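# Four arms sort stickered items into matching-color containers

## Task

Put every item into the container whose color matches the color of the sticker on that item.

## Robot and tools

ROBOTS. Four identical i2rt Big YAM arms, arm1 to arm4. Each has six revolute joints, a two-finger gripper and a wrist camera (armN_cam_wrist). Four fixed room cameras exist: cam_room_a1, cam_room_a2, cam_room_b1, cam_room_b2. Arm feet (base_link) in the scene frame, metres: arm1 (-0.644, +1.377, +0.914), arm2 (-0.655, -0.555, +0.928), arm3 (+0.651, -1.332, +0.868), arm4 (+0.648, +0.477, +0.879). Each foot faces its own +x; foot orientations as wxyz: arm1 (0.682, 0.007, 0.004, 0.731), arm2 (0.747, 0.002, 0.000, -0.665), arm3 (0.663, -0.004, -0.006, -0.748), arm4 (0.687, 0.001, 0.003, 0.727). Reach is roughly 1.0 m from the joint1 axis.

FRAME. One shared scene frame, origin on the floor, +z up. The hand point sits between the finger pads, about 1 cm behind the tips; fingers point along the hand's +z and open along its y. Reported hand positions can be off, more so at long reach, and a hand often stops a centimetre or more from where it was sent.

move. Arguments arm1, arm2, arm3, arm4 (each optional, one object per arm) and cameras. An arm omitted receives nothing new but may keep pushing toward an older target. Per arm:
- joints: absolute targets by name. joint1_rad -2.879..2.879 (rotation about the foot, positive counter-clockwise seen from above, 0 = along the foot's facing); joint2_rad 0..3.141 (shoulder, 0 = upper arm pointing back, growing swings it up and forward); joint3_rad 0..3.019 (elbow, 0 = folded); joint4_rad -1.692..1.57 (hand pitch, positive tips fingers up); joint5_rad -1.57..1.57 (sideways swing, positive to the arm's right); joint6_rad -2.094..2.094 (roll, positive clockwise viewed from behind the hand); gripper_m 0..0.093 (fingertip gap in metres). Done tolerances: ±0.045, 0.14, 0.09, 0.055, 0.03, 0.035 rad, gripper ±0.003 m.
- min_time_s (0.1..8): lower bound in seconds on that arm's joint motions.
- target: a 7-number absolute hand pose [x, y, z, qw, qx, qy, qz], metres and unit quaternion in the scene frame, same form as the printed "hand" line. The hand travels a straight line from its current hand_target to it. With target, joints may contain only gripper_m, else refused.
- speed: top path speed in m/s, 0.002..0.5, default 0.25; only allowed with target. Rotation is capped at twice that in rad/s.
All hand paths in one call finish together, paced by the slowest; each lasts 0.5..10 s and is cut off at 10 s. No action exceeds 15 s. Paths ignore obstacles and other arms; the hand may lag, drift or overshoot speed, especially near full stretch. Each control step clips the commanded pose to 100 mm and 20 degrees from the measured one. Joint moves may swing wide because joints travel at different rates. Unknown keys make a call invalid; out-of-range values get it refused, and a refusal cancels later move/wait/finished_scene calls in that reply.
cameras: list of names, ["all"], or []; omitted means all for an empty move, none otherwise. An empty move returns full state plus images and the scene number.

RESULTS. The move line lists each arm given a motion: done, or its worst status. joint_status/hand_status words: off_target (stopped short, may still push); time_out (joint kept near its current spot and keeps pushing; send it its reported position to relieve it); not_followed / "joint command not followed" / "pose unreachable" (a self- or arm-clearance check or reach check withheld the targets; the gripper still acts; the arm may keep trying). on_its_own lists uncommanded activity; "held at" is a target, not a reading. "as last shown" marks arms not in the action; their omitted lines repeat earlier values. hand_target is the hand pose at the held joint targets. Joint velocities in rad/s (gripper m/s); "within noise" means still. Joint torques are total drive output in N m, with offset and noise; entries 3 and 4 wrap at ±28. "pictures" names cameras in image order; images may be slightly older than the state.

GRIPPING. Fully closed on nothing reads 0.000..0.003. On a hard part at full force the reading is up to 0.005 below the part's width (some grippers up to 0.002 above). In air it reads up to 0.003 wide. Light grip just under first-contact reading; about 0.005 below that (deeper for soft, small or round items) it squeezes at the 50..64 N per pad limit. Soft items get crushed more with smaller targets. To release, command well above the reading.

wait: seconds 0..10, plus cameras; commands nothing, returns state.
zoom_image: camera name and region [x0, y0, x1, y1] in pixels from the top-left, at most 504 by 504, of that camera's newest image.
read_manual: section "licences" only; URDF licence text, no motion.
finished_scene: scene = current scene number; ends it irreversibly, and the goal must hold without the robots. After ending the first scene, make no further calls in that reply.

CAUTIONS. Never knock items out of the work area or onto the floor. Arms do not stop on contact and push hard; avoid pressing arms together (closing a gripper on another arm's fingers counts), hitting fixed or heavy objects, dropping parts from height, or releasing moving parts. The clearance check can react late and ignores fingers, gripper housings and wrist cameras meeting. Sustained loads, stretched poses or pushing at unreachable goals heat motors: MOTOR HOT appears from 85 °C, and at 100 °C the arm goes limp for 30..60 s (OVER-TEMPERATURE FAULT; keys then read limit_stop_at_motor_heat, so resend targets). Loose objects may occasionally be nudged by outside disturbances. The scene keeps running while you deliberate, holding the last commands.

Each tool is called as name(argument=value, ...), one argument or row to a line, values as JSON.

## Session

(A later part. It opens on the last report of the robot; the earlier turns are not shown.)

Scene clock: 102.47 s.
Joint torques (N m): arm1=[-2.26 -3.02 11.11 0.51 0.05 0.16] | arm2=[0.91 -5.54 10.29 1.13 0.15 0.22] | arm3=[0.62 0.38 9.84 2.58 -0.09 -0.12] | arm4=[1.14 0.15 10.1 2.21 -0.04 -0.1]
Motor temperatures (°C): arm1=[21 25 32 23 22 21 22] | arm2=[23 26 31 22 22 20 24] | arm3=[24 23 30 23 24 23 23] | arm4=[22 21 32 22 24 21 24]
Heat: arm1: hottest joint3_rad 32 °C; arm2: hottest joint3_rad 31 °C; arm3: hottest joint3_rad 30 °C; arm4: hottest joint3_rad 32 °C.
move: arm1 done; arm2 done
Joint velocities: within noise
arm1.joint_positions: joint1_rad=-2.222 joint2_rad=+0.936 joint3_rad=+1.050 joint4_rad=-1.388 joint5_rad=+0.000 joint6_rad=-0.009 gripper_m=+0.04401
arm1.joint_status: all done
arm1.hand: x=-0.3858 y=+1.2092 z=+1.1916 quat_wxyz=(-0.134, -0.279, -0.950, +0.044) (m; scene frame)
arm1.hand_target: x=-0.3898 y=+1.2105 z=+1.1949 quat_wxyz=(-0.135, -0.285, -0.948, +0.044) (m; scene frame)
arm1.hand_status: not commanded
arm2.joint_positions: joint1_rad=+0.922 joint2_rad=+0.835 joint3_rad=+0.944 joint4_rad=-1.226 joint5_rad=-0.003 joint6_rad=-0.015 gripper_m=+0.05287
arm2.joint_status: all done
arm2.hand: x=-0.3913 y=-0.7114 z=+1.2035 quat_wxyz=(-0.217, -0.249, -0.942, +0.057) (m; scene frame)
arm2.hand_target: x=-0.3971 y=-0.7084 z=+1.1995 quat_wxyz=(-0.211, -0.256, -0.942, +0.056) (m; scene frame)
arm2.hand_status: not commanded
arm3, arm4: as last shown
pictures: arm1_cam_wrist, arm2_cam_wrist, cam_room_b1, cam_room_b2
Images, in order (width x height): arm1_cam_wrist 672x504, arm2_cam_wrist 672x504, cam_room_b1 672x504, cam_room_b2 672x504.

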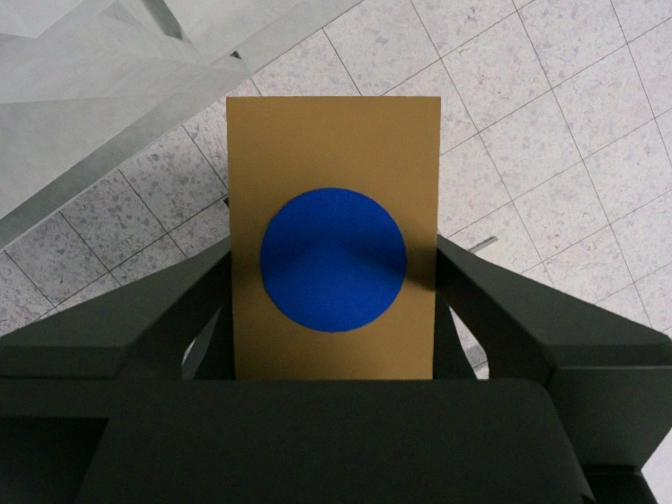

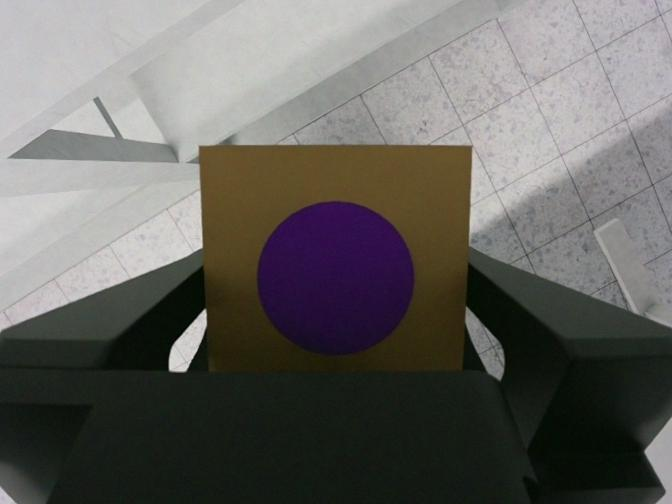

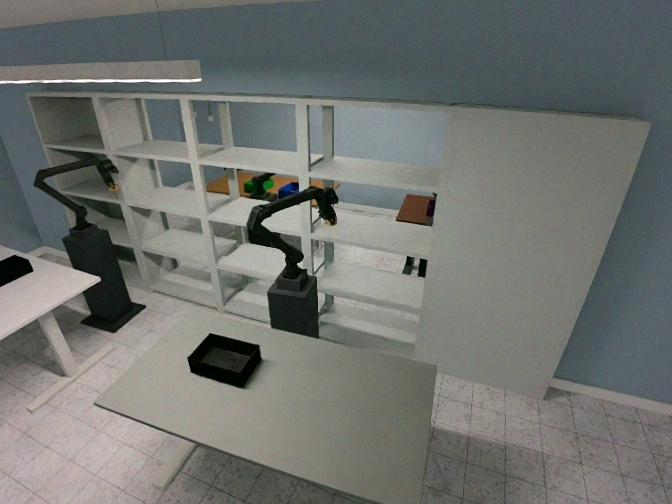

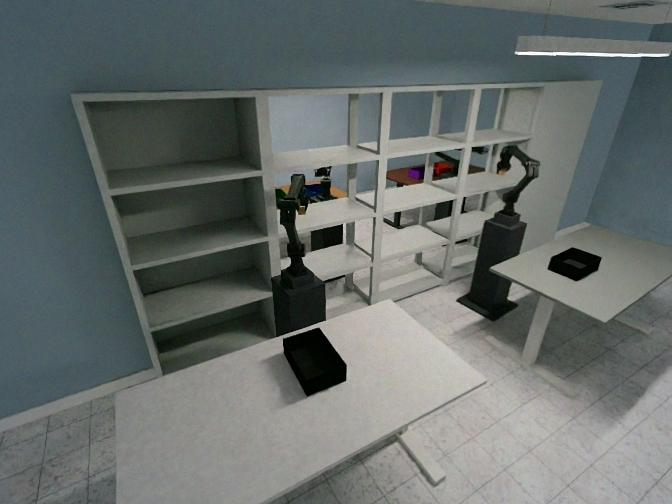

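move(
  arm1={"target":[-0.36,1.19,1.105,0.1415,0.2850,0.9471,-0.0426]},
  arm2={"target":[-0.36,-0.728,1.105,0.1426,0.2593,0.9544,-0.0388]},
  arm3={"joints":{"joint1_rad":-1.99,"joint2_rad":0.353,"joint3_rad":0.341,"joint4_rad":0.012},"min_time_s":2.5},
  cameras=["arm3_cam_wrist"],
)

move(
  arm1={"target":[-0.15,1.05,1.112,0.1415,0.2850,0.9471,-0.0426]},
  arm2={"target":[-0.15,-0.85,1.112,0.1426,0.2593,0.9544,-0.0388]},
  cameras=["arm3_cam_wrist","arm1_cam_wrist","arm2_cam_wrist","arm4_cam_wrist"],
)

Scene clock: 124.40 s.
Joint torques (N m): arm1=[-2.55 -4.07 11.88 1.44 -0.05 0.13] | arm2=[1.38 -8.41 10.61 2.06 0.12 0.22] | arm3=[0.56 0.26 9.81 2.59 -0.04 -0.13] | arm4=[1.2 -0.09 10.15 2.11 0 -0.12]
Motor temperatures (°C): arm1=[21 25 32 23 21 21 22] | arm2=[23 25 32 22 22 20 24] | arm3=[24 23 30 23 24 23 23] | arm4=[22 21 32 22 24 21 24]
Heat: arm1: hottest joint3_rad 32 °C; arm2: hottest joint3_rad 32 °C; arm3: hottest joint3_rad 30 °C; arm4: hottest joint3_rad 32 °C.
move: arm1 off_target; arm2 done; arm3 done
Joint velocities: within noise
arm1.joint_positions: joint1_rad=-2.222 joint2_rad=+1.032 joint3_rad=+0.864 joint4_rad=-1.125 joint5_rad=-0.006 joint6_rad=-0.009 gripper_m=+0.04402
arm1.joint_status: not commanded
arm1.hand: x=-0.3647 y=+1.1956 z=+1.0973 quat_wxyz=(-0.125, -0.280, -0.951, +0.039) (m; scene frame)
arm1.hand_target: x=-0.3602 y=+1.1901 z=+1.1052 quat_wxyz=(-0.142, -0.285, -0.947, +0.043) (m; scene frame)
arm1.hand_status: off_target (0.011 m and 2.1 deg from the pose sent, 0.092 m and 1.1 deg at the start)
arm2.joint_positions: joint1_rad=+0.922 joint2_rad=+1.068 joint3_rad=+0.852 joint4_rad=-1.082 joint5_rad=+0.002 joint6_rad=-0.010 gripper_m=+0.05287
arm2.joint_status: not commanded
arm2.hand: x=-0.3638 y=-0.7282 z=+1.1025 quat_wxyz=(-0.131, -0.256, -0.957, +0.036) (m; scene frame)
arm2.hand_target: x=-0.3600 y=-0.7279 z=+1.1051 quat_wxyz=(-0.143, -0.259, -0.954, +0.039) (m; scene frame)
arm2.hand_status: done (0.005 m and 1.4 deg from the pose sent, 0.105 m and 9.0 deg at the start)
arm3.joint_positions: joint1_rad=-1.980 joint2_rad=+0.361 joint3_rad=+0.343 joint4_rad=-0.006 joint5_rad=+0.001 joint6_rad=+0.007 gripper_m=+0.09397
arm3.joint_status: all done
arm3.hand: x=+0.3736 y=-1.1641 z=+1.1798 quat_wxyz=(+0.176, -0.691, +0.195, +0.673) (m; scene frame)
arm3.hand_target: x=+0.3763 y=-1.1623 z=+1.1854 quat_wxyz=(+0.184, -0.683, +0.193, +0.680) (m; scene frame)
arm3.hand_status: not commanded
arm4: as last shown
pictures: arm3_cam_wrist
Images, in order (width x height): arm3_cam_wrist 672x504.

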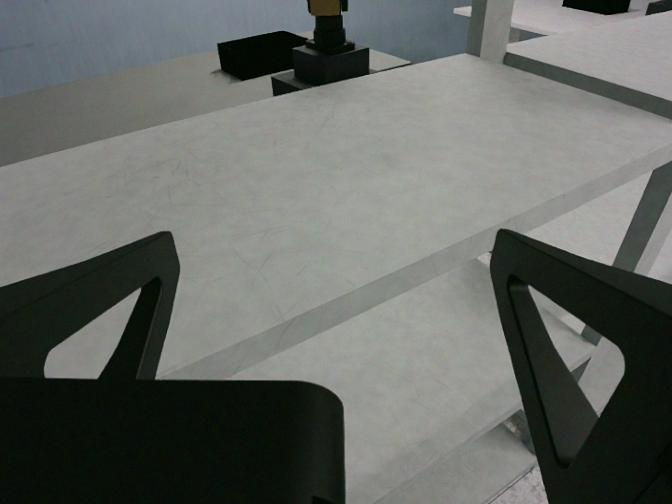

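Scene clock: 126.10 s.
Joint torques (N m): arm1=[-2.32 -14.45 16.08 0.53 -0.01 0.07] | arm2=[1.2 -16.73 15.76 0.76 0.11 0.21] | arm3=[0.73 0.26 9.8 2.63 -0.03 -0.13] | arm4=[1.2 0.26 10.15 2.14 -0.03 -0.09]
Motor temperatures (°C): arm1=[21 25 32 23 21 21 22] | arm2=[23 25 32 22 22 20 24] | arm3=[24 23 30 23 24 23 23] | arm4=[22 21 32 22 24 21 24]
Heat: arm1: hottest joint3_rad 32 °C; arm2: hottest joint3_rad 32 °C; arm3: hottest joint3_rad 30 °C; arm4: hottest joint3_rad 32 °C.
move: arm1 off_target; arm2 off_target
Joint velocities: within noise
arm1.joint_positions: joint1_rad=-2.222 joint2_rad=+1.690 joint3_rad=+1.480 joint4_rad=-1.102 joint5_rad=-0.006 joint6_rad=-0.009 gripper_m=+0.04402
arm1.joint_status: not commanded
arm1.hand: x=-0.1634 y=+1.0630 z=+1.0850 quat_wxyz=(-0.117, -0.280, -0.952, +0.036) (m; scene frame)
arm1.hand_target: x=-0.1513 y=+1.0508 z=+1.1121 quat_wxyz=(-0.142, -0.285, -0.947, +0.043) (m; scene frame)
arm1.hand_status: off_target (0.033 m and 3.0 deg from the pose sent, 0.260 m and 2.1 deg at the start)
arm2.joint_positions: joint1_rad=+0.922 joint2_rad=+1.683 joint3_rad=+1.434 joint4_rad=-1.058 joint5_rad=+0.002 joint6_rad=-0.010 gripper_m=+0.05287
arm2.joint_status: not commanded
arm2.hand: x=-0.1675 y=-0.8435 z=+1.0936 quat_wxyz=(-0.127, -0.256, -0.958, +0.034) (m; scene frame)
arm2.hand_target: x=-0.1509 y=-0.8493 z=+1.1122 quat_wxyz=(-0.143, -0.259, -0.954, +0.039) (m; scene frame)
arm2.hand_status: off_target (0.026 m and 2.0 deg from the pose sent, 0.246 m and 1.4 deg at the start)
arm3: as last shown
arm4.joint_positions: joint1_rad=+0.881 joint2_rad=+0.365 joint3_rad=+0.335 joint4_rad=-0.008 joint5_rad=+0.003 joint6_rad=+0.014 gripper_m=+0.09397
arm4.joint_status: not commanded
arm4.hand: x=+0.3903 y=+0.6698 z=+1.1880 quat_wxyz=(-0.211, +0.681, -0.232, -0.662) (m; scene frame)
arm4.hand_target: x=+0.3911 y=+0.6674 z=+1.2003 quat_wxyz=(-0.217, +0.671, -0.221, -0.674) (m; scene frame)
arm4.hand_status: not commanded
pictures: arm1_cam_wrist, arm2_cam_wrist, arm3_cam_wrist, arm4_cam_wrist
Images, in order (width x height): arm1_cam_wrist 672x504, arm2_cam_wrist 672x504, arm3_cam_wrist 672x504, arm4_cam_wrist 672x504.

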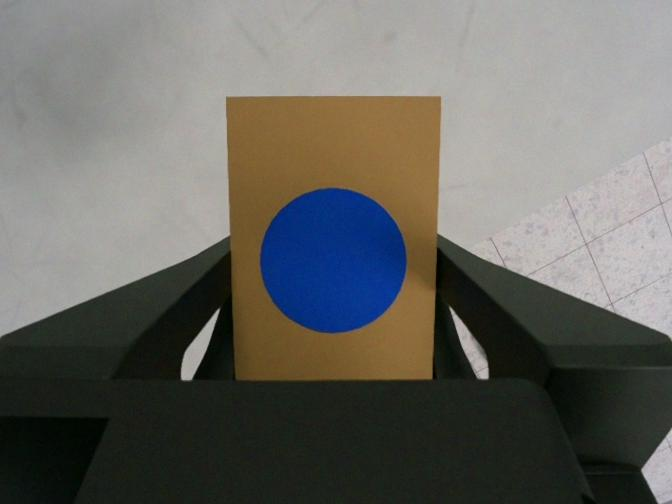

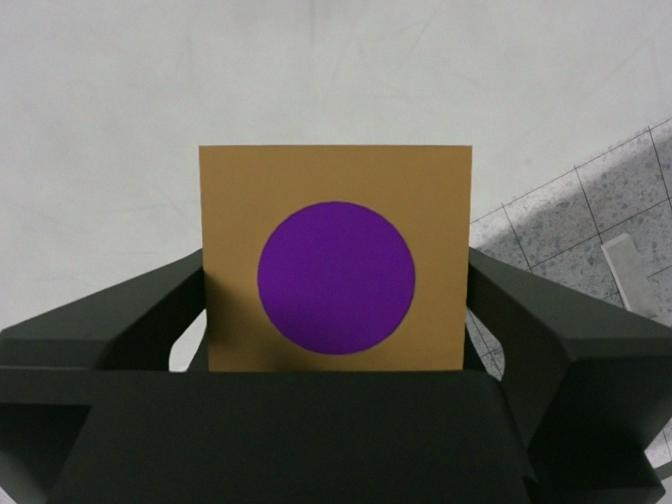

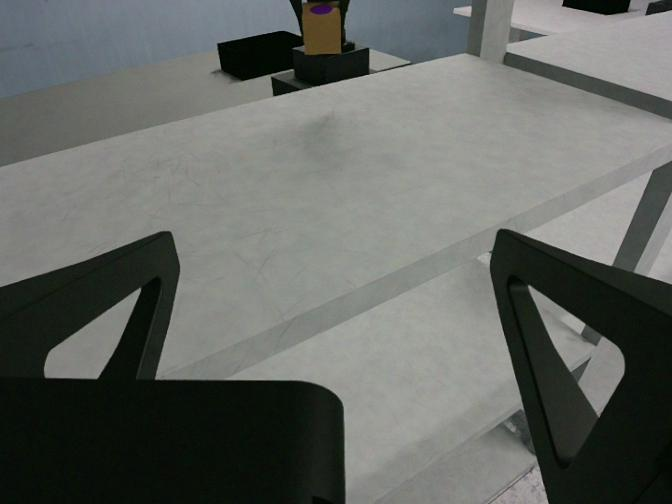

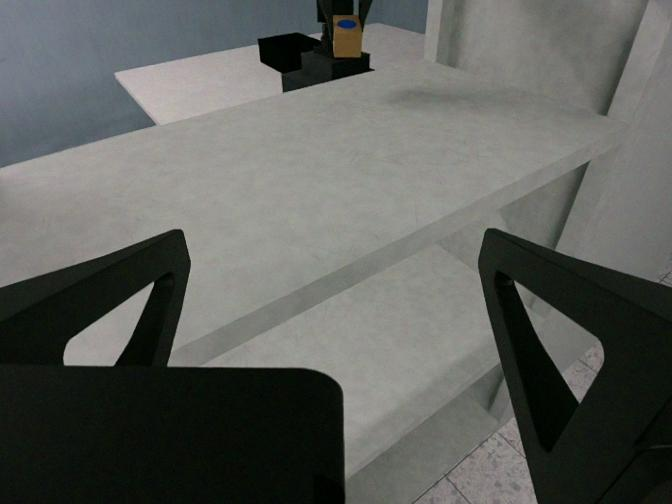

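move(
  arm1={"target":[0.015,0.938,1.08,0.1415,0.2850,0.9471,-0.0426]},
  arm2={"target":[0.018,-0.949,1.08,0.1426,0.2593,0.9544,-0.0388]},
)

Scene clock: 133.23 s.
Joint torques (N m): arm1=[-2.55 -21.66 17.07 0.25 -0.05 0.08] | arm2=[1.2 -24.47 16.53 0.76 0.09 0.18] | arm3=[0.67 0.15 9.84 2.61 -0.04 -0.12] | arm4=[1.26 0.21 10.04 2.29 0.01 -0.08]
Motor temperatures (°C): arm1=[21 25 34 23 21 21 22] | arm2=[23 26 33 22 22 20 24] | arm3=[24 23 30 23 24 23 23] | arm4=[22 21 32 22 24 21 24]
Heat: arm1: hottest joint3_rad 34 °C; arm2: hottest joint3_rad 33 °C; arm3: hottest joint3_rad 30 °C; arm4: hottest joint3_rad 32 °C.
move: arm1 off_target; arm2 off_target
Joint velocities: within noise
arm1.joint_positions: joint1_rad=-2.222 joint2_rad=+2.330 joint3_rad=+2.424 joint4_rad=-1.399 joint5_rad=-0.006 joint6_rad=-0.009 gripper_m=+0.04402
arm1.joint_status: not commanded
arm1.hand: x=+0.0080 y=+0.9500 z=+1.0581 quat_wxyz=(-0.120, -0.280, -0.952, +0.037) (m; scene frame)
arm1.hand_target: x=+0.0138 y=+0.9388 z=+1.0800 quat_wxyz=(-0.142, -0.285, -0.947, +0.043) (m; scene frame)
arm1.hand_status: off_target (0.026 m and 2.7 deg from the pose sent, 0.218 m and 3.0 deg at the start)
arm2.joint_positions: joint1_rad=+0.922 joint2_rad=+2.271 joint3_rad=+2.286 joint4_rad=-1.313 joint5_rad=+0.002 joint6_rad=-0.010 gripper_m=+0.05287
arm2.joint_status: not commanded
arm2.hand: x=+0.0051 y=-0.9449 z=+1.0715 quat_wxyz=(-0.131, -0.256, -0.957, +0.036) (m; scene frame)
arm2.hand_target: x=+0.0172 y=-0.9484 z=+1.0801 quat_wxyz=(-0.144, -0.259, -0.954, +0.039) (m; scene frame)
arm2.hand_status: off_target (0.016 m and 1.4 deg from the pose sent, 0.214 m and 2.0 deg at the start)
arm3, arm4: as last shown
pictures: none

move(
  arm1={"target":[0.010,0.938,1.034,0.1415,0.2850,0.9471,-0.0426],"speed":0.06},
  arm2={"target":[0.015,-0.948,1.034,0.1426,0.2593,0.9544,-0.0388],"speed":0.06},
  cameras=["arm3_cam_wrist","arm4_cam_wrist","arm1_cam_wrist","arm2_cam_wrist"],
)

Scene clock: 139.07 s.
Joint torques (N m): arm1=[-2.32 -23.53 11.38 1.52 -0.04 0.05] | arm2=[1.14 -25 10.4 2.14 0.09 0.18] | arm3=[0.79 0.38 9.85 2.58 -0.03 -0.13] | arm4=[0.85 -0.03 10.04 2.07 -0.04 -0.1]
Motor temperatures (°C): arm1=[21 25 34 23 21 21 22] | arm2=[23 26 33 22 22 20 24] | arm3=[24 23 30 23 24 23 23] | arm4=[22 21 33 22 24 21 24]
Heat: arm1: hottest joint3_rad 34 °C; arm2: hottest joint3_rad 33 °C; arm3: hottest joint3_rad 30 °C; arm4: hottest joint3_rad 33 °C.
move: arm1 off_target; arm2 off_target
Joint velocities: within noise
arm1.joint_positions: joint1_rad=-2.223 joint2_rad=+2.330 joint3_rad=+2.320 joint4_rad=-1.286 joint5_rad=-0.007 joint6_rad=-0.009 gripper_m=+0.04402
arm1.joint_status: not commanded
arm1.hand: x=+0.0102 y=+0.9475 z=+1.0187 quat_wxyz=(-0.124, -0.280, -0.951, +0.037) (m; scene frame)
arm1.hand_target: x=+0.0097 y=+0.9381 z=+1.0339 quat_wxyz=(-0.141, -0.285, -0.947, +0.043) (m; scene frame)
arm1.hand_status: off_target (0.018 m and 2.2 deg from the pose sent, 0.027 m and 2.7 deg at the start)
arm2.joint_positions: joint1_rad=+0.922 joint2_rad=+2.271 joint3_rad=+2.229 joint4_rad=-1.222 joint5_rad=+0.002 joint6_rad=-0.010 gripper_m=+0.05287
arm2.joint_status: not commanded
arm2.hand: x=+0.0117 y=-0.9487 z=+1.0519 quat_wxyz=(-0.147, -0.255, -0.955, +0.040) (m; scene frame)
arm2.hand_target: x=+0.0146 y=-0.9477 z=+1.0342 quat_wxyz=(-0.143, -0.259, -0.954, +0.039) (m; scene frame)
arm2.hand_status: off_target (0.018 m and 0.7 deg from the pose sent, 0.039 m and 1.4 deg at the start)
arm3, arm4: as last shown
pictures: arm1_cam_wrist, arm2_cam_wrist, arm3_cam_wrist, arm4_cam_wrist
Images, in order (width x height): arm1_cam_wrist 672x504, arm2_cam_wrist 672x504, arm3_cam_wrist 672x504, arm4_cam_wrist 672x504.

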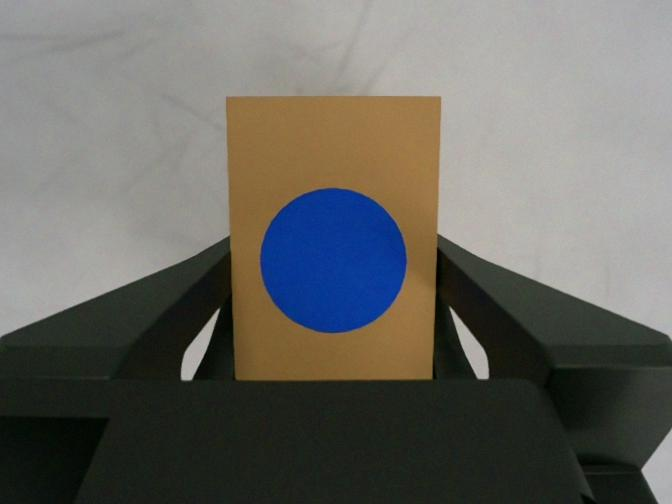

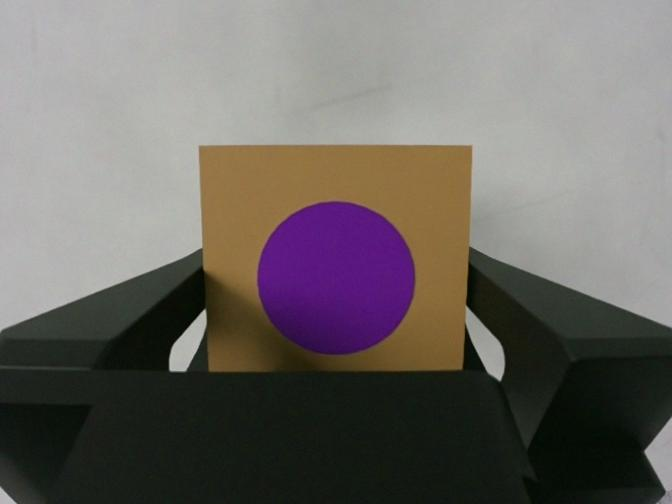

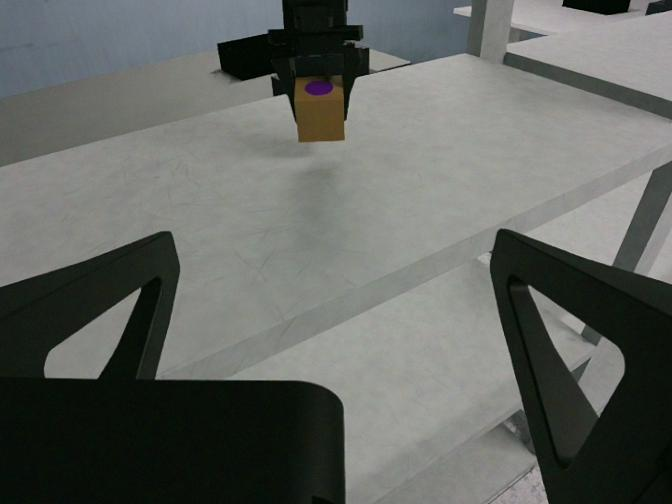

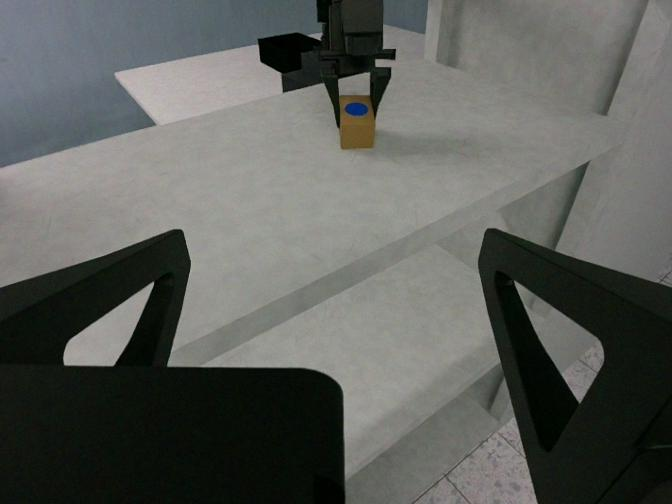

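move(
  arm1={"target":[0.010,0.940,1.018,0.1415,0.2850,0.9471,-0.0426],"speed":0.04},
  arm2={"target":[0.012,-0.948,1.006,0.1426,0.2593,0.9544,-0.0388],"speed":0.05},
  cameras=["arm3_cam_wrist","arm4_cam_wrist"],
)

Scene clock: 143.50 s.
Joint torques (N m): arm1=[-2.67 -22.83 10.04 1.25 0.01 0.05] | arm2=[0.91 -24.76 10.22 2.11 0.07 0.15] | arm3=[0.62 0.15 9.85 2.61 -0.03 -0.13] | arm4=[0.91 -0.26 10.03 2.25 -0.01 -0.08]
Motor temperatures (°C): arm1=[21 26 34 23 21 21 22] | arm2=[23 27 33 22 22 20 24] | arm3=[24 23 31 23 24 23 23] | arm4=[22 21 33 22 24 21 24]
Heat: arm1: hottest joint3_rad 34 °C; arm2: hottest joint3_rad 33 °C; arm3: hottest joint3_rad 31 °C; arm4: hottest joint3_rad 33 °C.
move: arm1 done; arm2 off_target
Joint velocities: within noise
arm1.joint_positions: joint1_rad=-2.223 joint2_rad=+2.318 joint3_rad=+2.289 joint4_rad=-1.242 joint5_rad=-0.008 joint6_rad=-0.009 gripper_m=+0.04402
arm1.joint_status: not commanded
arm1.hand: x=+0.0127 y=+0.9459 z=+1.0165 quat_wxyz=(-0.136, -0.280, -0.950, +0.041) (m; scene frame)
arm1.hand_target: x=+0.0100 y=+0.9399 z=+1.0182 quat_wxyz=(-0.142, -0.285, -0.947, +0.043) (m; scene frame)
arm1.hand_status: done (0.007 m and 1.0 deg from the pose sent, 0.008 m and 2.2 deg at the start)
arm2.joint_positions: joint1_rad=+0.922 joint2_rad=+2.271 joint3_rad=+2.159 joint4_rad=-1.150 joint5_rad=+0.002 joint6_rad=-0.010 gripper_m=+0.05287
arm2.joint_status: not commanded
arm2.hand: x=+0.0105 y=-0.9478 z=+1.0255 quat_wxyz=(-0.148, -0.255, -0.955, +0.040) (m; scene frame)
arm2.hand_target: x=+0.0116 y=-0.9476 z=+1.0063 quat_wxyz=(-0.143, -0.259, -0.954, +0.039) (m; scene frame)
arm2.hand_status: off_target (0.020 m and 0.8 deg from the pose sent, 0.046 m and 0.7 deg at the start)
arm3, arm4: as last shown
pictures: arm3_cam_wrist, arm4_cam_wrist
Images, in order (width x height): arm3_cam_wrist 672x504, arm4_cam_wrist 672x504.

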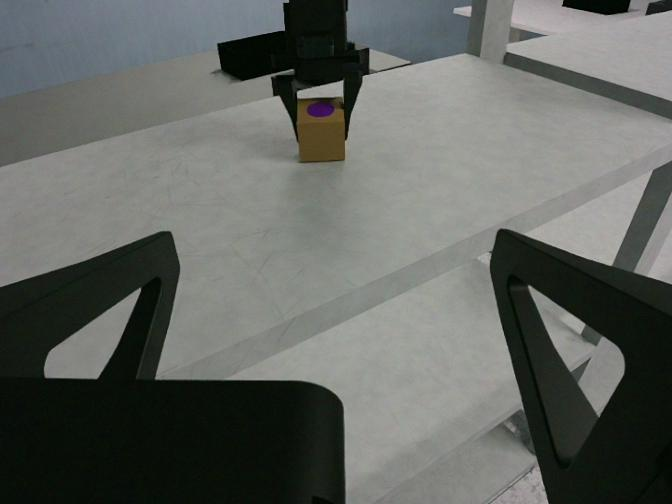

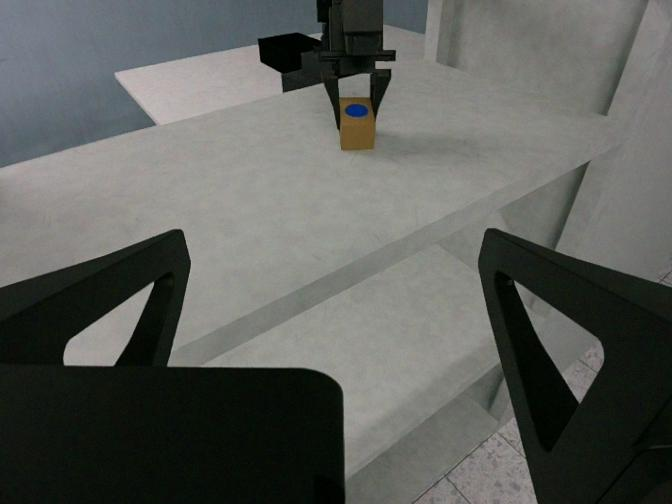

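move(
  arm1={"target":[0.012,0.945,1.002,0.1415,0.2850,0.9471,-0.0426],"speed":0.04},
  arm2={"target":[0.011,-0.948,0.997,0.1426,0.2593,0.9544,-0.0388],"speed":0.04},
  cameras=["arm3_cam_wrist","arm4_cam_wrist"],
)

zoom_image(
  camera="arm4_cam_wrist",
  region=[300, 60, 440, 165],
)

zoom_image(
  camera="arm3_cam_wrist",
  region=[250, 70, 390, 175],
)

Scene clock: 149.60 s.
Joint torques (N m): arm1=[-2.08 -21.71 9.37 1.48 0.08 0.13] | arm2=[0.91 -24.82 9.39 2.18 0.05 0.15] | arm3=[0.5 0.32 9.84 2.61 -0.02 -0.13] | arm4=[1.2 0.21 10.13 2.11 -0.01 -0.11]
Motor temperatures (°C): arm1=[21 26 34 23 21 21 22] | arm2=[23 27 33 22 22 20 24] | arm3=[24 23 31 23 24 23 23] | arm4=[22 21 33 22 24 21 24]
Heat: arm1: hottest joint3_rad 34 °C; arm2: hottest joint3_rad 33 °C; arm3: hottest joint3_rad 31 °C; arm4: hottest joint3_rad 33 °C.
move: arm1 off_target; arm2 off_target
Joint velocities: within noise
arm1.joint_positions: joint1_rad=-2.223 joint2_rad=+2.303 joint3_rad=+2.252 joint4_rad=-1.199 joint5_rad=-0.008 joint6_rad=-0.006 gripper_m=+0.04402
arm1.joint_status: not commanded
arm1.hand: x=+0.0137 y=+0.9452 z=+1.0149 quat_wxyz=(-0.146, -0.280, -0.948, +0.044) (m; scene frame)
arm1.hand_target: x=+0.0118 y=+0.9450 z=+1.0022 quat_wxyz=(-0.141, -0.285, -0.947, +0.043) (m; scene frame)
arm1.hand_status: off_target (0.013 m and 0.8 deg from the pose sent, 0.014 m and 1.0 deg at the start)
arm2.joint_positions: joint1_rad=+0.922 joint2_rad=+2.271 joint3_rad=+2.148 joint4_rad=-1.127 joint5_rad=+0.002 joint6_rad=-0.010 gripper_m=+0.05287
arm2.joint_status: not commanded
arm2.hand: x=+0.0125 y=-0.9490 z=+1.0223 quat_wxyz=(-0.154, -0.255, -0.954, +0.042) (m; scene frame)
arm2.hand_target: x=+0.0105 y=-0.9476 z=+0.9974 quat_wxyz=(-0.143, -0.259, -0.954, +0.039) (m; scene frame)
arm2.hand_status: off_target (0.025 m and 1.5 deg from the pose sent, 0.028 m and 0.8 deg at the start)
arm3, arm4: as last shown
pictures: arm3_cam_wrist, arm4_cam_wrist
Images, in order (width x height): arm3_cam_wrist 672x504, arm4_cam_wrist 672x504.

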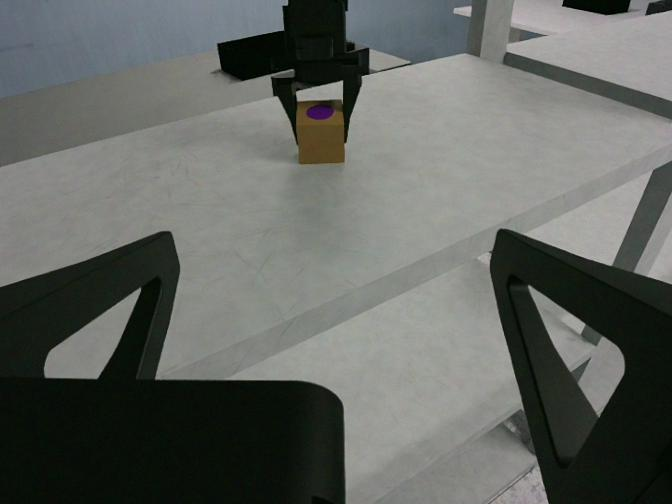

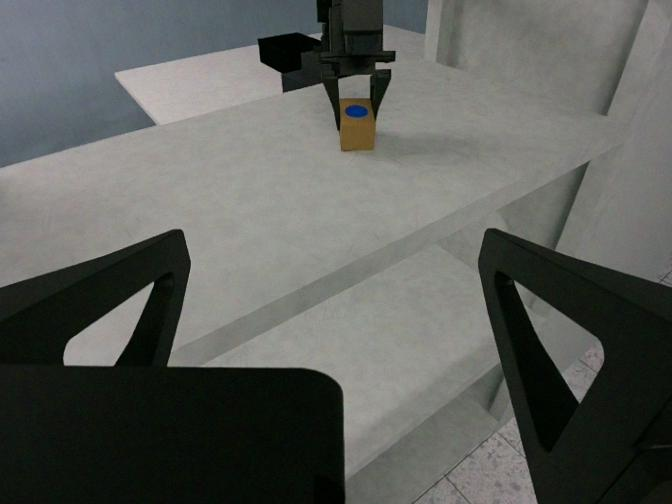

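Scaled by 3.600.

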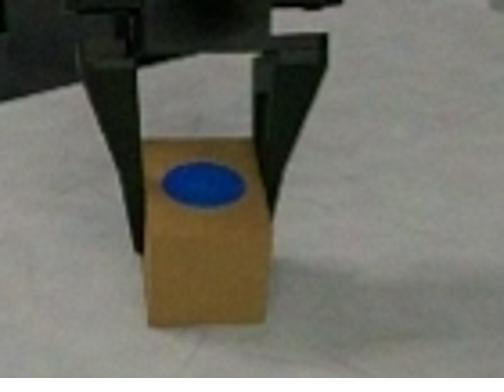

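Scaled by 3.600.

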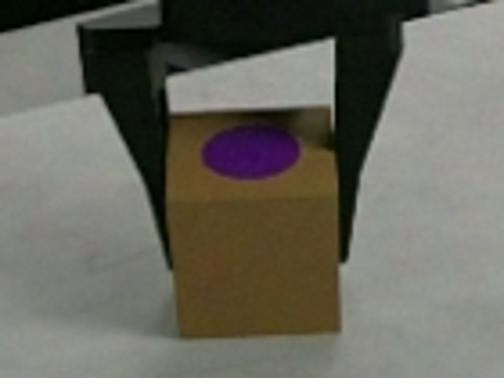

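move(
  arm1={"target":[0.012,0.945,1.008,0.2235,0.2802,0.9312,-0.0673],"speed":0.08},
  arm2={"target":[0.011,-0.948,1.012,0.2252,0.2550,0.9384,-0.0612],"speed":0.08},
  cameras=["arm3_cam_wrist","arm4_cam_wrist"],
)

zoom_image(
  camera="arm4_cam_wrist",
  region=[300, 60, 440, 165],
)

zoom_image(
  camera="arm3_cam_wrist",
  region=[250, 70, 390, 175],
)

Scene clock: 159.53 s.
Joint torques (N m): arm1=[-2.14 -20.66 9.88 1.72 0.12 0.11] | arm2=[0.85 -25.76 9.4 2.44 0.03 0.14] | arm3=[0.56 0.26 9.84 2.65 -0.03 -0.13] | arm4=[1.03 -0.09 10.03 2.3 -0.02 -0.11]
Motor temperatures (°C): arm1=[21 27 34 23 21 21 22] | arm2=[23 28 32 22 22 20 24] | arm3=[24 23 31 23 24 23 23] | arm4=[22 21 33 22 24 21 24]
Heat: arm1: hottest joint3_rad 34 °C; arm2: hottest joint3_rad 32 °C; arm3: hottest joint3_rad 31 °C; arm4: hottest joint3_rad 33 °C.
move: arm1 done; arm2 done
Joint velocities: within noise
arm1.joint_positions: joint1_rad=-2.223 joint2_rad=+2.183 joint3_rad=+1.988 joint4_rad=-0.898 joint5_rad=-0.008 joint6_rad=-0.004 gripper_m=+0.04402
arm1.joint_status: not commanded
arm1.hand: x=+0.0125 y=+0.9460 z=+1.0096 quat_wxyz=(-0.220, -0.276, -0.933, +0.066) (m; scene frame)
arm1.hand_target: x=+0.0120 y=+0.9450 z=+1.0079 quat_wxyz=(-0.223, -0.280, -0.931, +0.067) (m; scene frame)
arm1.hand_status: done (0.002 m and 0.7 deg from the pose sent, 0.007 m and 9.4 deg at the start)
arm2.joint_positions: joint1_rad=+0.922 joint2_rad=+2.174 joint3_rad=+1.928 joint4_rad=-0.855 joint5_rad=+0.002 joint6_rad=-0.010 gripper_m=+0.05287
arm2.joint_status: not commanded
arm2.hand: x=+0.0128 y=-0.9491 z=+1.0180 quat_wxyz=(-0.225, -0.252, -0.939, +0.061) (m; scene frame)
arm2.hand_target: x=+0.0110 y=-0.9479 z=+1.0119 quat_wxyz=(-0.225, -0.255, -0.938, +0.061) (m; scene frame)
arm2.hand_status: done (0.006 m and 0.4 deg from the pose sent, 0.010 m and 8.6 deg at the start)
arm3, arm4: as last shown
pictures: arm3_cam_wrist, arm4_cam_wrist
Images, in order (width x height): arm3_cam_wrist 672x504, arm4_cam_wrist 672x504.

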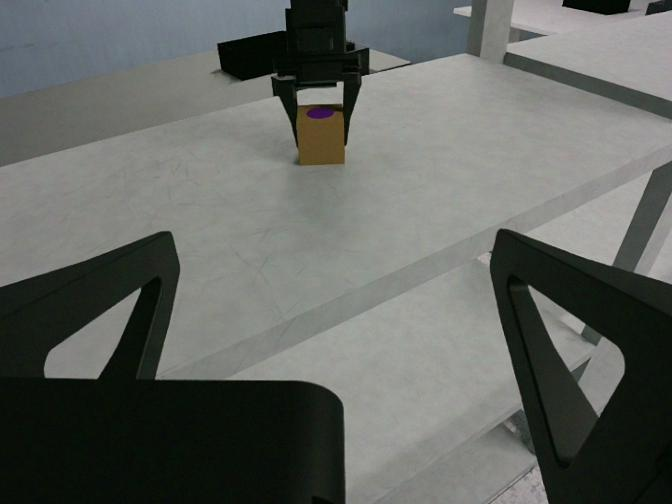

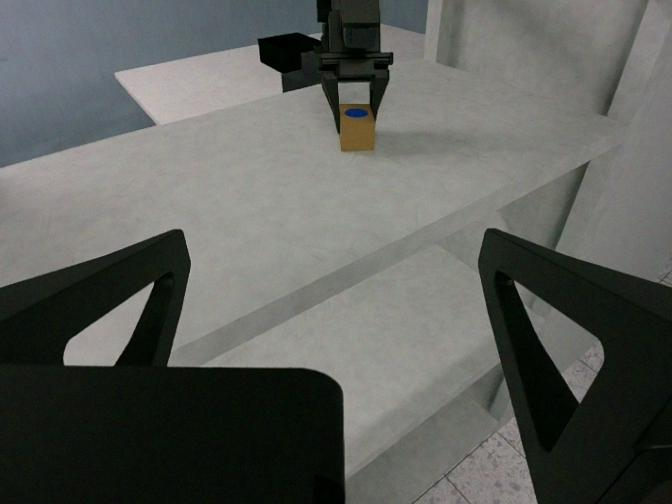

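Scaled by 3.600.

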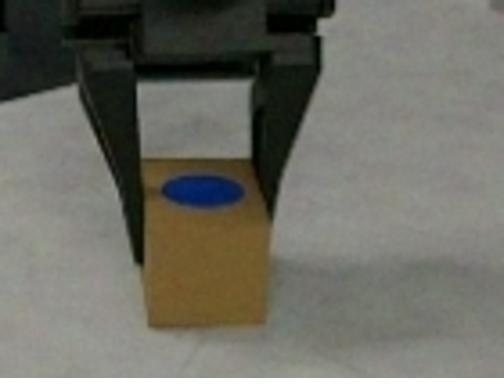

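Scaled by 3.600.

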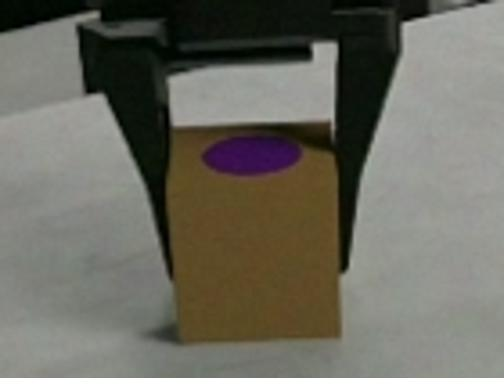

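move(
  arm1={"joints":{"gripper_m":0.085}},
  arm2={"joints":{"gripper_m":0.093}},
)

move(
  arm1={"target":[0.0,0.953,1.10,0.1415,0.2850,0.9471,-0.0426]},
  arm2={"target":[0.0,-0.941,1.10,0.1426,0.2593,0.9544,-0.0388]},
)

move(
  arm1={"target":[-0.37,1.197,1.115,0.1415,0.2850,0.9471,-0.0426]},
  arm2={"target":[-0.37,-0.722,1.115,0.1426,0.2593,0.9544,-0.0388]},
  cameras=["arm1_cam_wrist","arm2_cam_wrist","arm3_cam_wrist","arm4_cam_wrist"],
)

zoom_image(
  camera="arm4_cam_wrist",
  region=[300, 60, 440, 165],
)

zoom_image(
  camera="arm3_cam_wrist",
  region=[250, 70, 390, 175],
)

Scene clock: 165.83 s.
Joint torques (N m): arm1=[-1.67 -20.95 11.22 1.59 0.03 0.09] | arm2=[0.97 -25.76 9.89 2.43 0.03 0.14] | arm3=[0.56 0.21 9.81 2.58 -0.03 -0.13] | arm4=[1.03 0.21 10 2.25 -0.02 -0.06]
Motor temperatures (°C): arm1=[21 27 33 23 21 21 22] | arm2=[23 28 32 22 22 20 24] | arm3=[24 23 31 23 24 23 23] | arm4=[22 21 33 22 24 21 24]
Heat: arm1: hottest joint3_rad 33 °C; arm2: hottest joint3_rad 32 °C; arm3: hottest joint3_rad 31 °C; arm4: hottest joint3_rad 33 °C.
move: arm1 done; arm2 done
Joint velocities: within noise
arm1.joint_positions: joint1_rad=-2.223 joint2_rad=+2.183 joint3_rad=+1.975 joint4_rad=-0.896 joint5_rad=-0.006 joint6_rad=-0.003 gripper_m=+0.08496
arm1.joint_status: all done
arm1.hand: x=+0.0092 y=+0.9477 z=+1.0034 quat_wxyz=(-0.214, -0.278, -0.934, +0.065) (m; scene frame)
arm1.hand_target: x=+0.0120 y=+0.9451 z=+1.0079 quat_wxyz=(-0.223, -0.280, -0.931, +0.067) (m; scene frame)
arm1.hand_status: not commanded
arm2.joint_positions: joint1_rad=+0.922 joint2_rad=+2.174 joint3_rad=+1.922 joint4_rad=-0.855 joint5_rad=+0.002 joint6_rad=-0.010 gripper_m=+0.09293
arm2.joint_status: all done
arm2.hand: x=+0.0111 y=-0.9481 z=+1.0150 quat_wxyz=(-0.222, -0.252, -0.940, +0.061) (m; scene frame)
arm2.hand_target: x=+0.0110 y=-0.9479 z=+1.0119 quat_wxyz=(-0.225, -0.255, -0.938, +0.061) (m; scene frame)
arm2.hand_status: not commanded
arm3, arm4: as last shown
pictures: none

Scene clock: 167.30 s.
Joint torques (N m): arm1=[-2.37 -21.13 15.32 0.42 -0.04 0.08] | arm2=[0.85 -22.83 14.57 0.8 0.06 0.15] | arm3=[0.62 0.09 9.84 2.59 -0.03 -0.12] | arm4=[1.26 -0.21 9.99 2.15 -0.02 -0.05]
Motor temperatures (°C): arm1=[21 27 33 23 21 21 22] | arm2=[23 28 32 22 22 20 24] | arm3=[24 23 31 23 24 23 23] | arm4=[22 21 33 22 24 21 24]
Heat: arm1: hottest joint3_rad 33 °C; arm2: hottest joint3_rad 32 °C; arm3: hottest joint3_rad 31 °C; arm4: hottest joint3_rad 33 °C.
move: arm1 off_target; arm2 done
Joint velocities: within noise
arm1.joint_positions: joint1_rad=-2.223 joint2_rad=+2.248 joint3_rad=+2.335 joint4_rad=-1.382 joint5_rad=-0.006 joint6_rad=-0.001 gripper_m=+0.08496
arm1.joint_status: not commanded
arm1.hand: x=-0.0064 y=+0.9586 z=+1.0810 quat_wxyz=(-0.125, -0.284, -0.950, +0.038) (m; scene frame)
arm1.hand_target: x=-0.0007 y=+0.9535 z=+1.1001 quat_wxyz=(-0.142, -0.285, -0.947, +0.043) (m; scene frame)
arm1.hand_status: off_target (0.021 m and 2.0 deg from the pose sent, 0.097 m and 8.9 deg at the start)
arm2.joint_positions: joint1_rad=+0.922 joint2_rad=+2.188 joint3_rad=+2.228 joint4_rad=-1.307 joint5_rad=+0.002 joint6_rad=-0.010 gripper_m=+0.09293
arm2.joint_status: not commanded
arm2.hand: x=-0.0073 y=-0.9377 z=+1.1066 quat_wxyz=(-0.146, -0.255, -0.955, +0.040) (m; scene frame)
arm2.hand_target: x=-0.0004 y=-0.9407 z=+1.0998 quat_wxyz=(-0.143, -0.259, -0.954, +0.039) (m; scene frame)
arm2.hand_status: done (0.010 m and 0.6 deg from the pose sent, 0.086 m and 9.6 deg at the start)
arm3.joint_positions: joint1_rad=-1.980 joint2_rad=+0.361 joint3_rad=+0.343 joint4_rad=-0.006 joint5_rad=+0.001 joint6_rad=+0.007 gripper_m=+0.09397
arm3.joint_status: not commanded
arm3.hand: x=+0.3736 y=-1.1641 z=+1.1798 quat_wxyz=(+0.176, -0.691, +0.195, +0.673) (m; scene frame)
arm3.hand_target: x=+0.3763 y=-1.1623 z=+1.1854 quat_wxyz=(+0.184, -0.683, +0.193, +0.680) (m; scene frame)
arm3.hand_status: not commanded
arm4: as last shown
pictures: none

Scene clock: 169.67 s.
Joint torques (N m): arm1=[-2.02 -2.26 11.44 0.4 -0.05 -0.01] | arm2=[1.49 -6.42 10.14 0.87 0.16 0.19] | arm3=[0.67 0.38 9.85 2.61 -0.04 -0.12] | arm4=[1.08 -0.26 10.06 2.17 -0.04 -0.12]
Motor temperatures (°C): arm1=[21 27 33 23 21 21 22] | arm2=[23 28 32 22 22 20 24] | arm3=[24 23 31 23 24 23 23] | arm4=[22 21 33 22 24 21 24]
Heat: arm1: hottest joint3_rad 33 °C; arm2: hottest joint3_rad 32 °C; arm3: hottest joint3_rad 31 °C; arm4: hottest joint3_rad 33 °C.
move: arm1 done; arm2 done
Joint velocities: within noise
arm1.joint_positions: joint1_rad=-2.223 joint2_rad=+0.981 joint3_rad=+0.872 joint4_rad=-1.140 joint5_rad=-0.006 joint6_rad=-0.001 gripper_m=+0.08496
arm1.joint_status: not commanded
arm1.hand: x=-0.3684 y=+1.1978 z=+1.1156 quat_wxyz=(-0.147, -0.283, -0.947, +0.044) (m; scene frame)
arm1.hand_target: x=-0.3700 y=+1.1970 z=+1.1150 quat_wxyz=(-0.141, -0.285, -0.947, +0.043) (m; scene frame)
arm1.hand_status: done (0.002 m and 0.7 deg from the pose sent, 0.436 m and 2.0 deg at the start)
arm2.joint_positions: joint1_rad=+0.922 joint2_rad=+1.013 joint3_rad=+0.860 joint4_rad=-1.092 joint5_rad=+0.002 joint6_rad=-0.007 gripper_m=+0.09293
arm2.joint_status: not commanded
arm2.hand: x=-0.3663 y=-0.7269 z=+1.1227 quat_wxyz=(-0.156, -0.256, -0.953, +0.042) (m; scene frame)
arm2.hand_target: x=-0.3701 y=-0.7220 z=+1.1151 quat_wxyz=(-0.143, -0.259, -0.954, +0.039) (m; scene frame)
arm2.hand_status: done (0.010 m and 1.7 deg from the pose sent, 0.422 m and 0.6 deg at the start)
arm3: as last shown
arm4.joint_positions: joint1_rad=+0.881 joint2_rad=+0.365 joint3_rad=+0.335 joint4_rad=-0.008 joint5_rad=+0.003 joint6_rad=+0.014 gripper_m=+0.09397
arm4.joint_status: not commanded
arm4.hand: x=+0.3903 y=+0.6698 z=+1.1880 quat_wxyz=(-0.211, +0.681, -0.232, -0.662) (m; scene frame)
arm4.hand_target: x=+0.3911 y=+0.6674 z=+1.2003 quat_wxyz=(-0.217, +0.671, -0.221, -0.674) (m; scene frame)
arm4.hand_status: not commanded
pictures: arm1_cam_wrist, arm2_cam_wrist, arm3_cam_wrist, arm4_cam_wrist
Images, in order (width x height): arm1_cam_wrist 672x504, arm2_cam_wrist 672x504, arm3_cam_wrist 672x504, arm4_cam_wrist 672x504.

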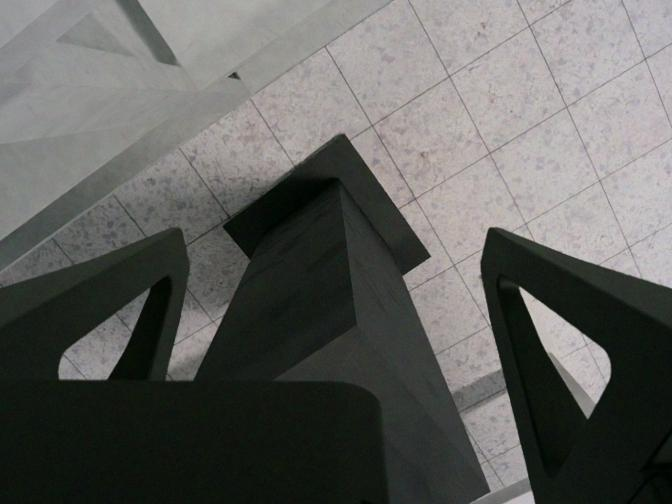

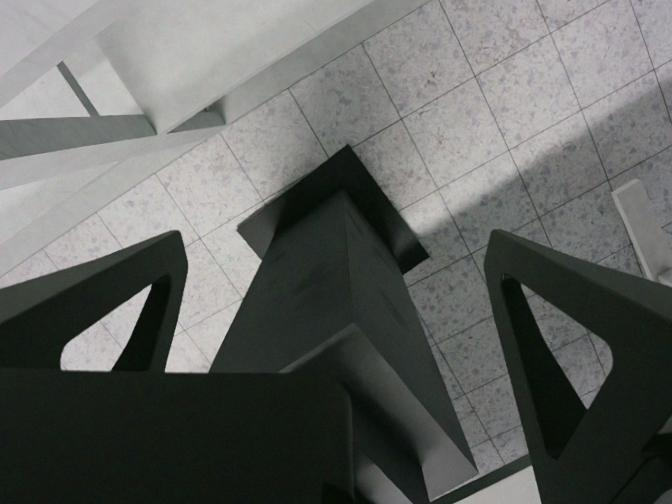

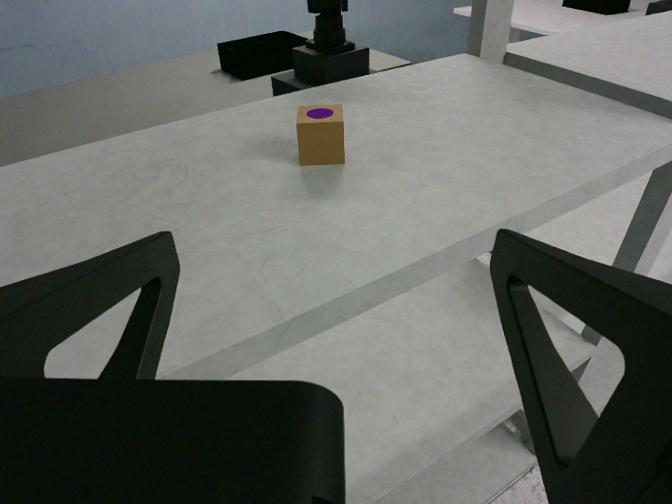

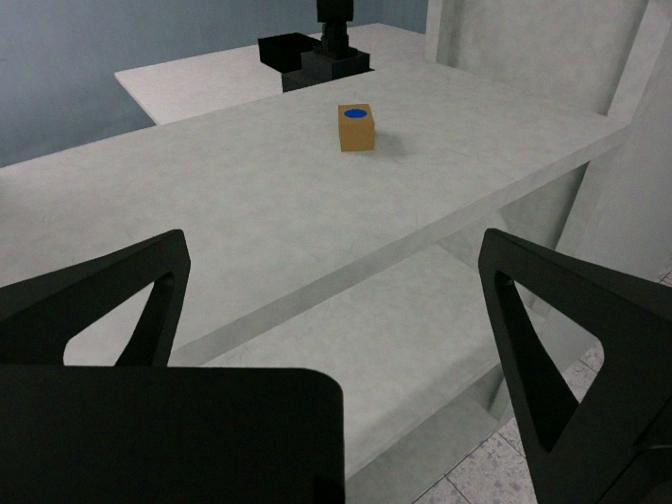

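Scaled by 3.600.

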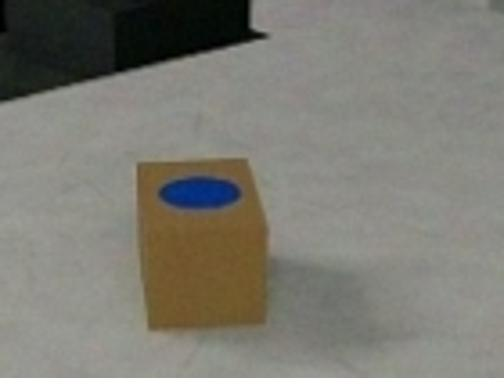

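Scaled by 3.600.

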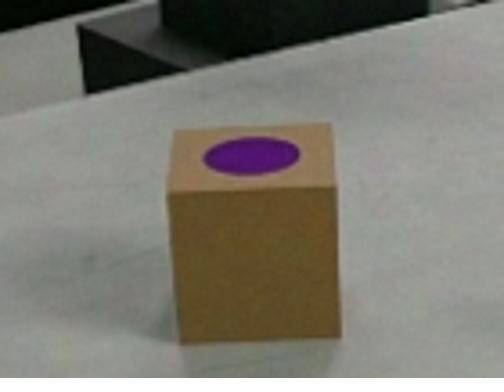

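move(
  arm4={"target":[0.30,0.73,1.11,0.0757,-0.9237,0.2824,0.2475]},
  arm3={"target":[0.30,-1.12,1.11,0.0681,-0.9319,0.2540,0.2497]},
)

move(
  arm4={"target":[0.055,0.925,1.11,0.0757,-0.9237,0.2824,0.2475]},
  arm3={"target":[0.065,-0.975,1.11,0.0681,-0.9319,0.2540,0.2497]},
  cameras=["arm3_cam_wrist","arm4_cam_wrist"],
)

Scene clock: 181.50 s.
Joint torques (N m): arm1=[-2.32 -2.32 11.45 0.32 -0.04 0.02] | arm2=[1.38 -6.42 10.13 0.9 0.15 0.19] | arm3=[1.26 -7.53 13.87 0.61 0.12 -0.12] | arm4=[1.38 -7.82 12.44 0.47 0.02 -0.1]
Motor temperatures (°C): arm1=[21 26 33 23 21 21 22] | arm2=[23 27 33 22 22 20 24] | arm3=[24 23 31 23 24 23 23] | arm4=[22 21 34 22 24 21 24]
Heat: arm1: hottest joint3_rad 33 °C; arm2: hottest joint3_rad 33 °C; arm3: hottest joint3_rad 31 °C; arm4: hottest joint3_rad 34 °C.
move: arm3 off_target; arm4 off_target
Joint velocities: within noise
arm1, arm2: as last shown
arm3.joint_positions: joint1_rad=-1.980 joint2_rad=+1.071 joint3_rad=+0.922 joint4_rad=-0.936 joint5_rad=+0.009 joint6_rad=+0.004 gripper_m=+0.09397
arm3.joint_status: not commanded
arm3.hand: x=+0.3122 y=-1.1279 z=+1.0838 quat_wxyz=(+0.060, -0.937, +0.259, +0.229) (m; scene frame)
arm3.hand_target: x=+0.3010 y=-1.1206 z=+1.1100 quat_wxyz=(+0.068, -0.932, +0.254, +0.250) (m; scene frame)
arm3.hand_status: off_target (0.030 m and 2.7 deg from the pose sent, 0.111 m and 58.2 deg at the start)
arm4.joint_positions: joint1_rad=+0.881 joint2_rad=+1.140 joint3_rad=+0.941 joint4_rad=-0.884 joint5_rad=-0.011 joint6_rad=-0.019 gripper_m=+0.09397
arm4.joint_status: not commanded
arm4.hand: x=+0.3126 y=+0.7233 z=+1.0883 quat_wxyz=(-0.070, +0.925, -0.293, -0.232) (m; scene frame)
arm4.hand_target: x=+0.3008 y=+0.7294 z=+1.1100 quat_wxyz=(-0.076, +0.924, -0.283, -0.248) (m; scene frame)
arm4.hand_status: off_target (0.026 m and 2.2 deg from the pose sent, 0.134 m and 58.0 deg at the start)
pictures: none

Scene clock: 183.53 s.
Joint torques (N m): arm1=[-2.08 -3.02 11.41 0.65 -0.03 0.01] | arm2=[1.44 -6.36 10.11 0.94 0.15 0.18] | arm3=[0.85 -20.54 13.96 0.61 -0.07 -0.13] | arm4=[0.09 -21.66 12.83 0.4 -0.08 -0.1]
Motor temperatures (°C): arm1=[21 26 33 23 21 21 22] | arm2=[23 27 33 22 22 20 24] | arm3=[24 23 31 23 24 23 23] | arm4=[22 22 35 22 24 21 24]
Heat: arm1: hottest joint3_rad 33 °C; arm2: hottest joint3_rad 33 °C; arm3: hottest joint3_rad 31 °C; arm4: hottest joint3_rad 35 °C.
move: arm3 off_target; arm4 off_target
Joint velocities: within noise
arm1, arm2: as last shown
arm3.joint_positions: joint1_rad=-1.980 joint2_rad=+1.799 joint3_rad=+1.692 joint4_rad=-0.975 joint5_rad=+0.009 joint6_rad=-0.005 gripper_m=+0.09397
arm3.joint_status: not commanded
arm3.hand: x=+0.0738 y=-0.9880 z=+1.0861 quat_wxyz=(+0.062, -0.937, +0.254, +0.230) (m; scene frame)
arm3.hand_target: x=+0.0662 y=-0.9757 z=+1.1101 quat_wxyz=(+0.068, -0.932, +0.254, +0.250) (m; scene frame)
arm3.hand_status: off_target (0.029 m and 2.5 deg from the pose sent, 0.292 m and 2.7 deg at the start)
arm4.joint_positions: joint1_rad=+0.872 joint2_rad=+1.969 joint3_rad=+1.918 joint4_rad=-1.024 joint5_rad=-0.019 joint6_rad=-0.037 gripper_m=+0.09397
arm4.joint_status: not commanded
arm4.hand: x=+0.0622 y=+0.9135 z=+1.0960 quat_wxyz=(-0.071, +0.926, -0.287, -0.236) (m; scene frame)
arm4.hand_target: x=+0.0558 y=+0.9245 z=+1.1100 quat_wxyz=(-0.076, +0.924, -0.282, -0.248) (m; scene frame)
arm4.hand_status: off_target (0.020 m and 1.5 deg from the pose sent, 0.328 m and 2.2 deg at the start)
pictures: arm3_cam_wrist, arm4_cam_wrist
Images, in order (width x height): arm3_cam_wrist 672x504, arm4_cam_wrist 672x504.

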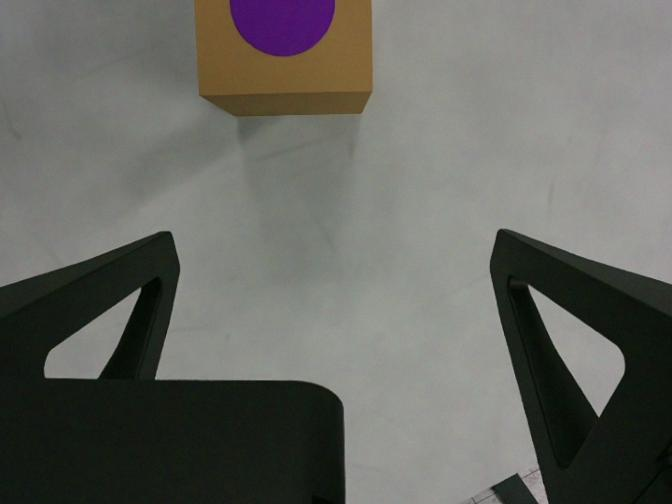

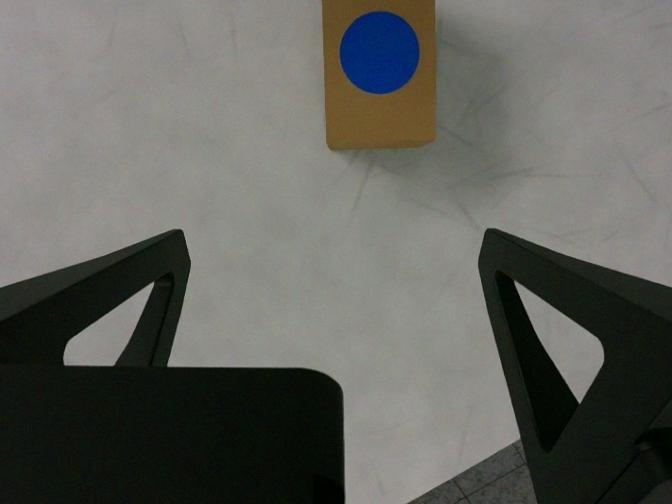

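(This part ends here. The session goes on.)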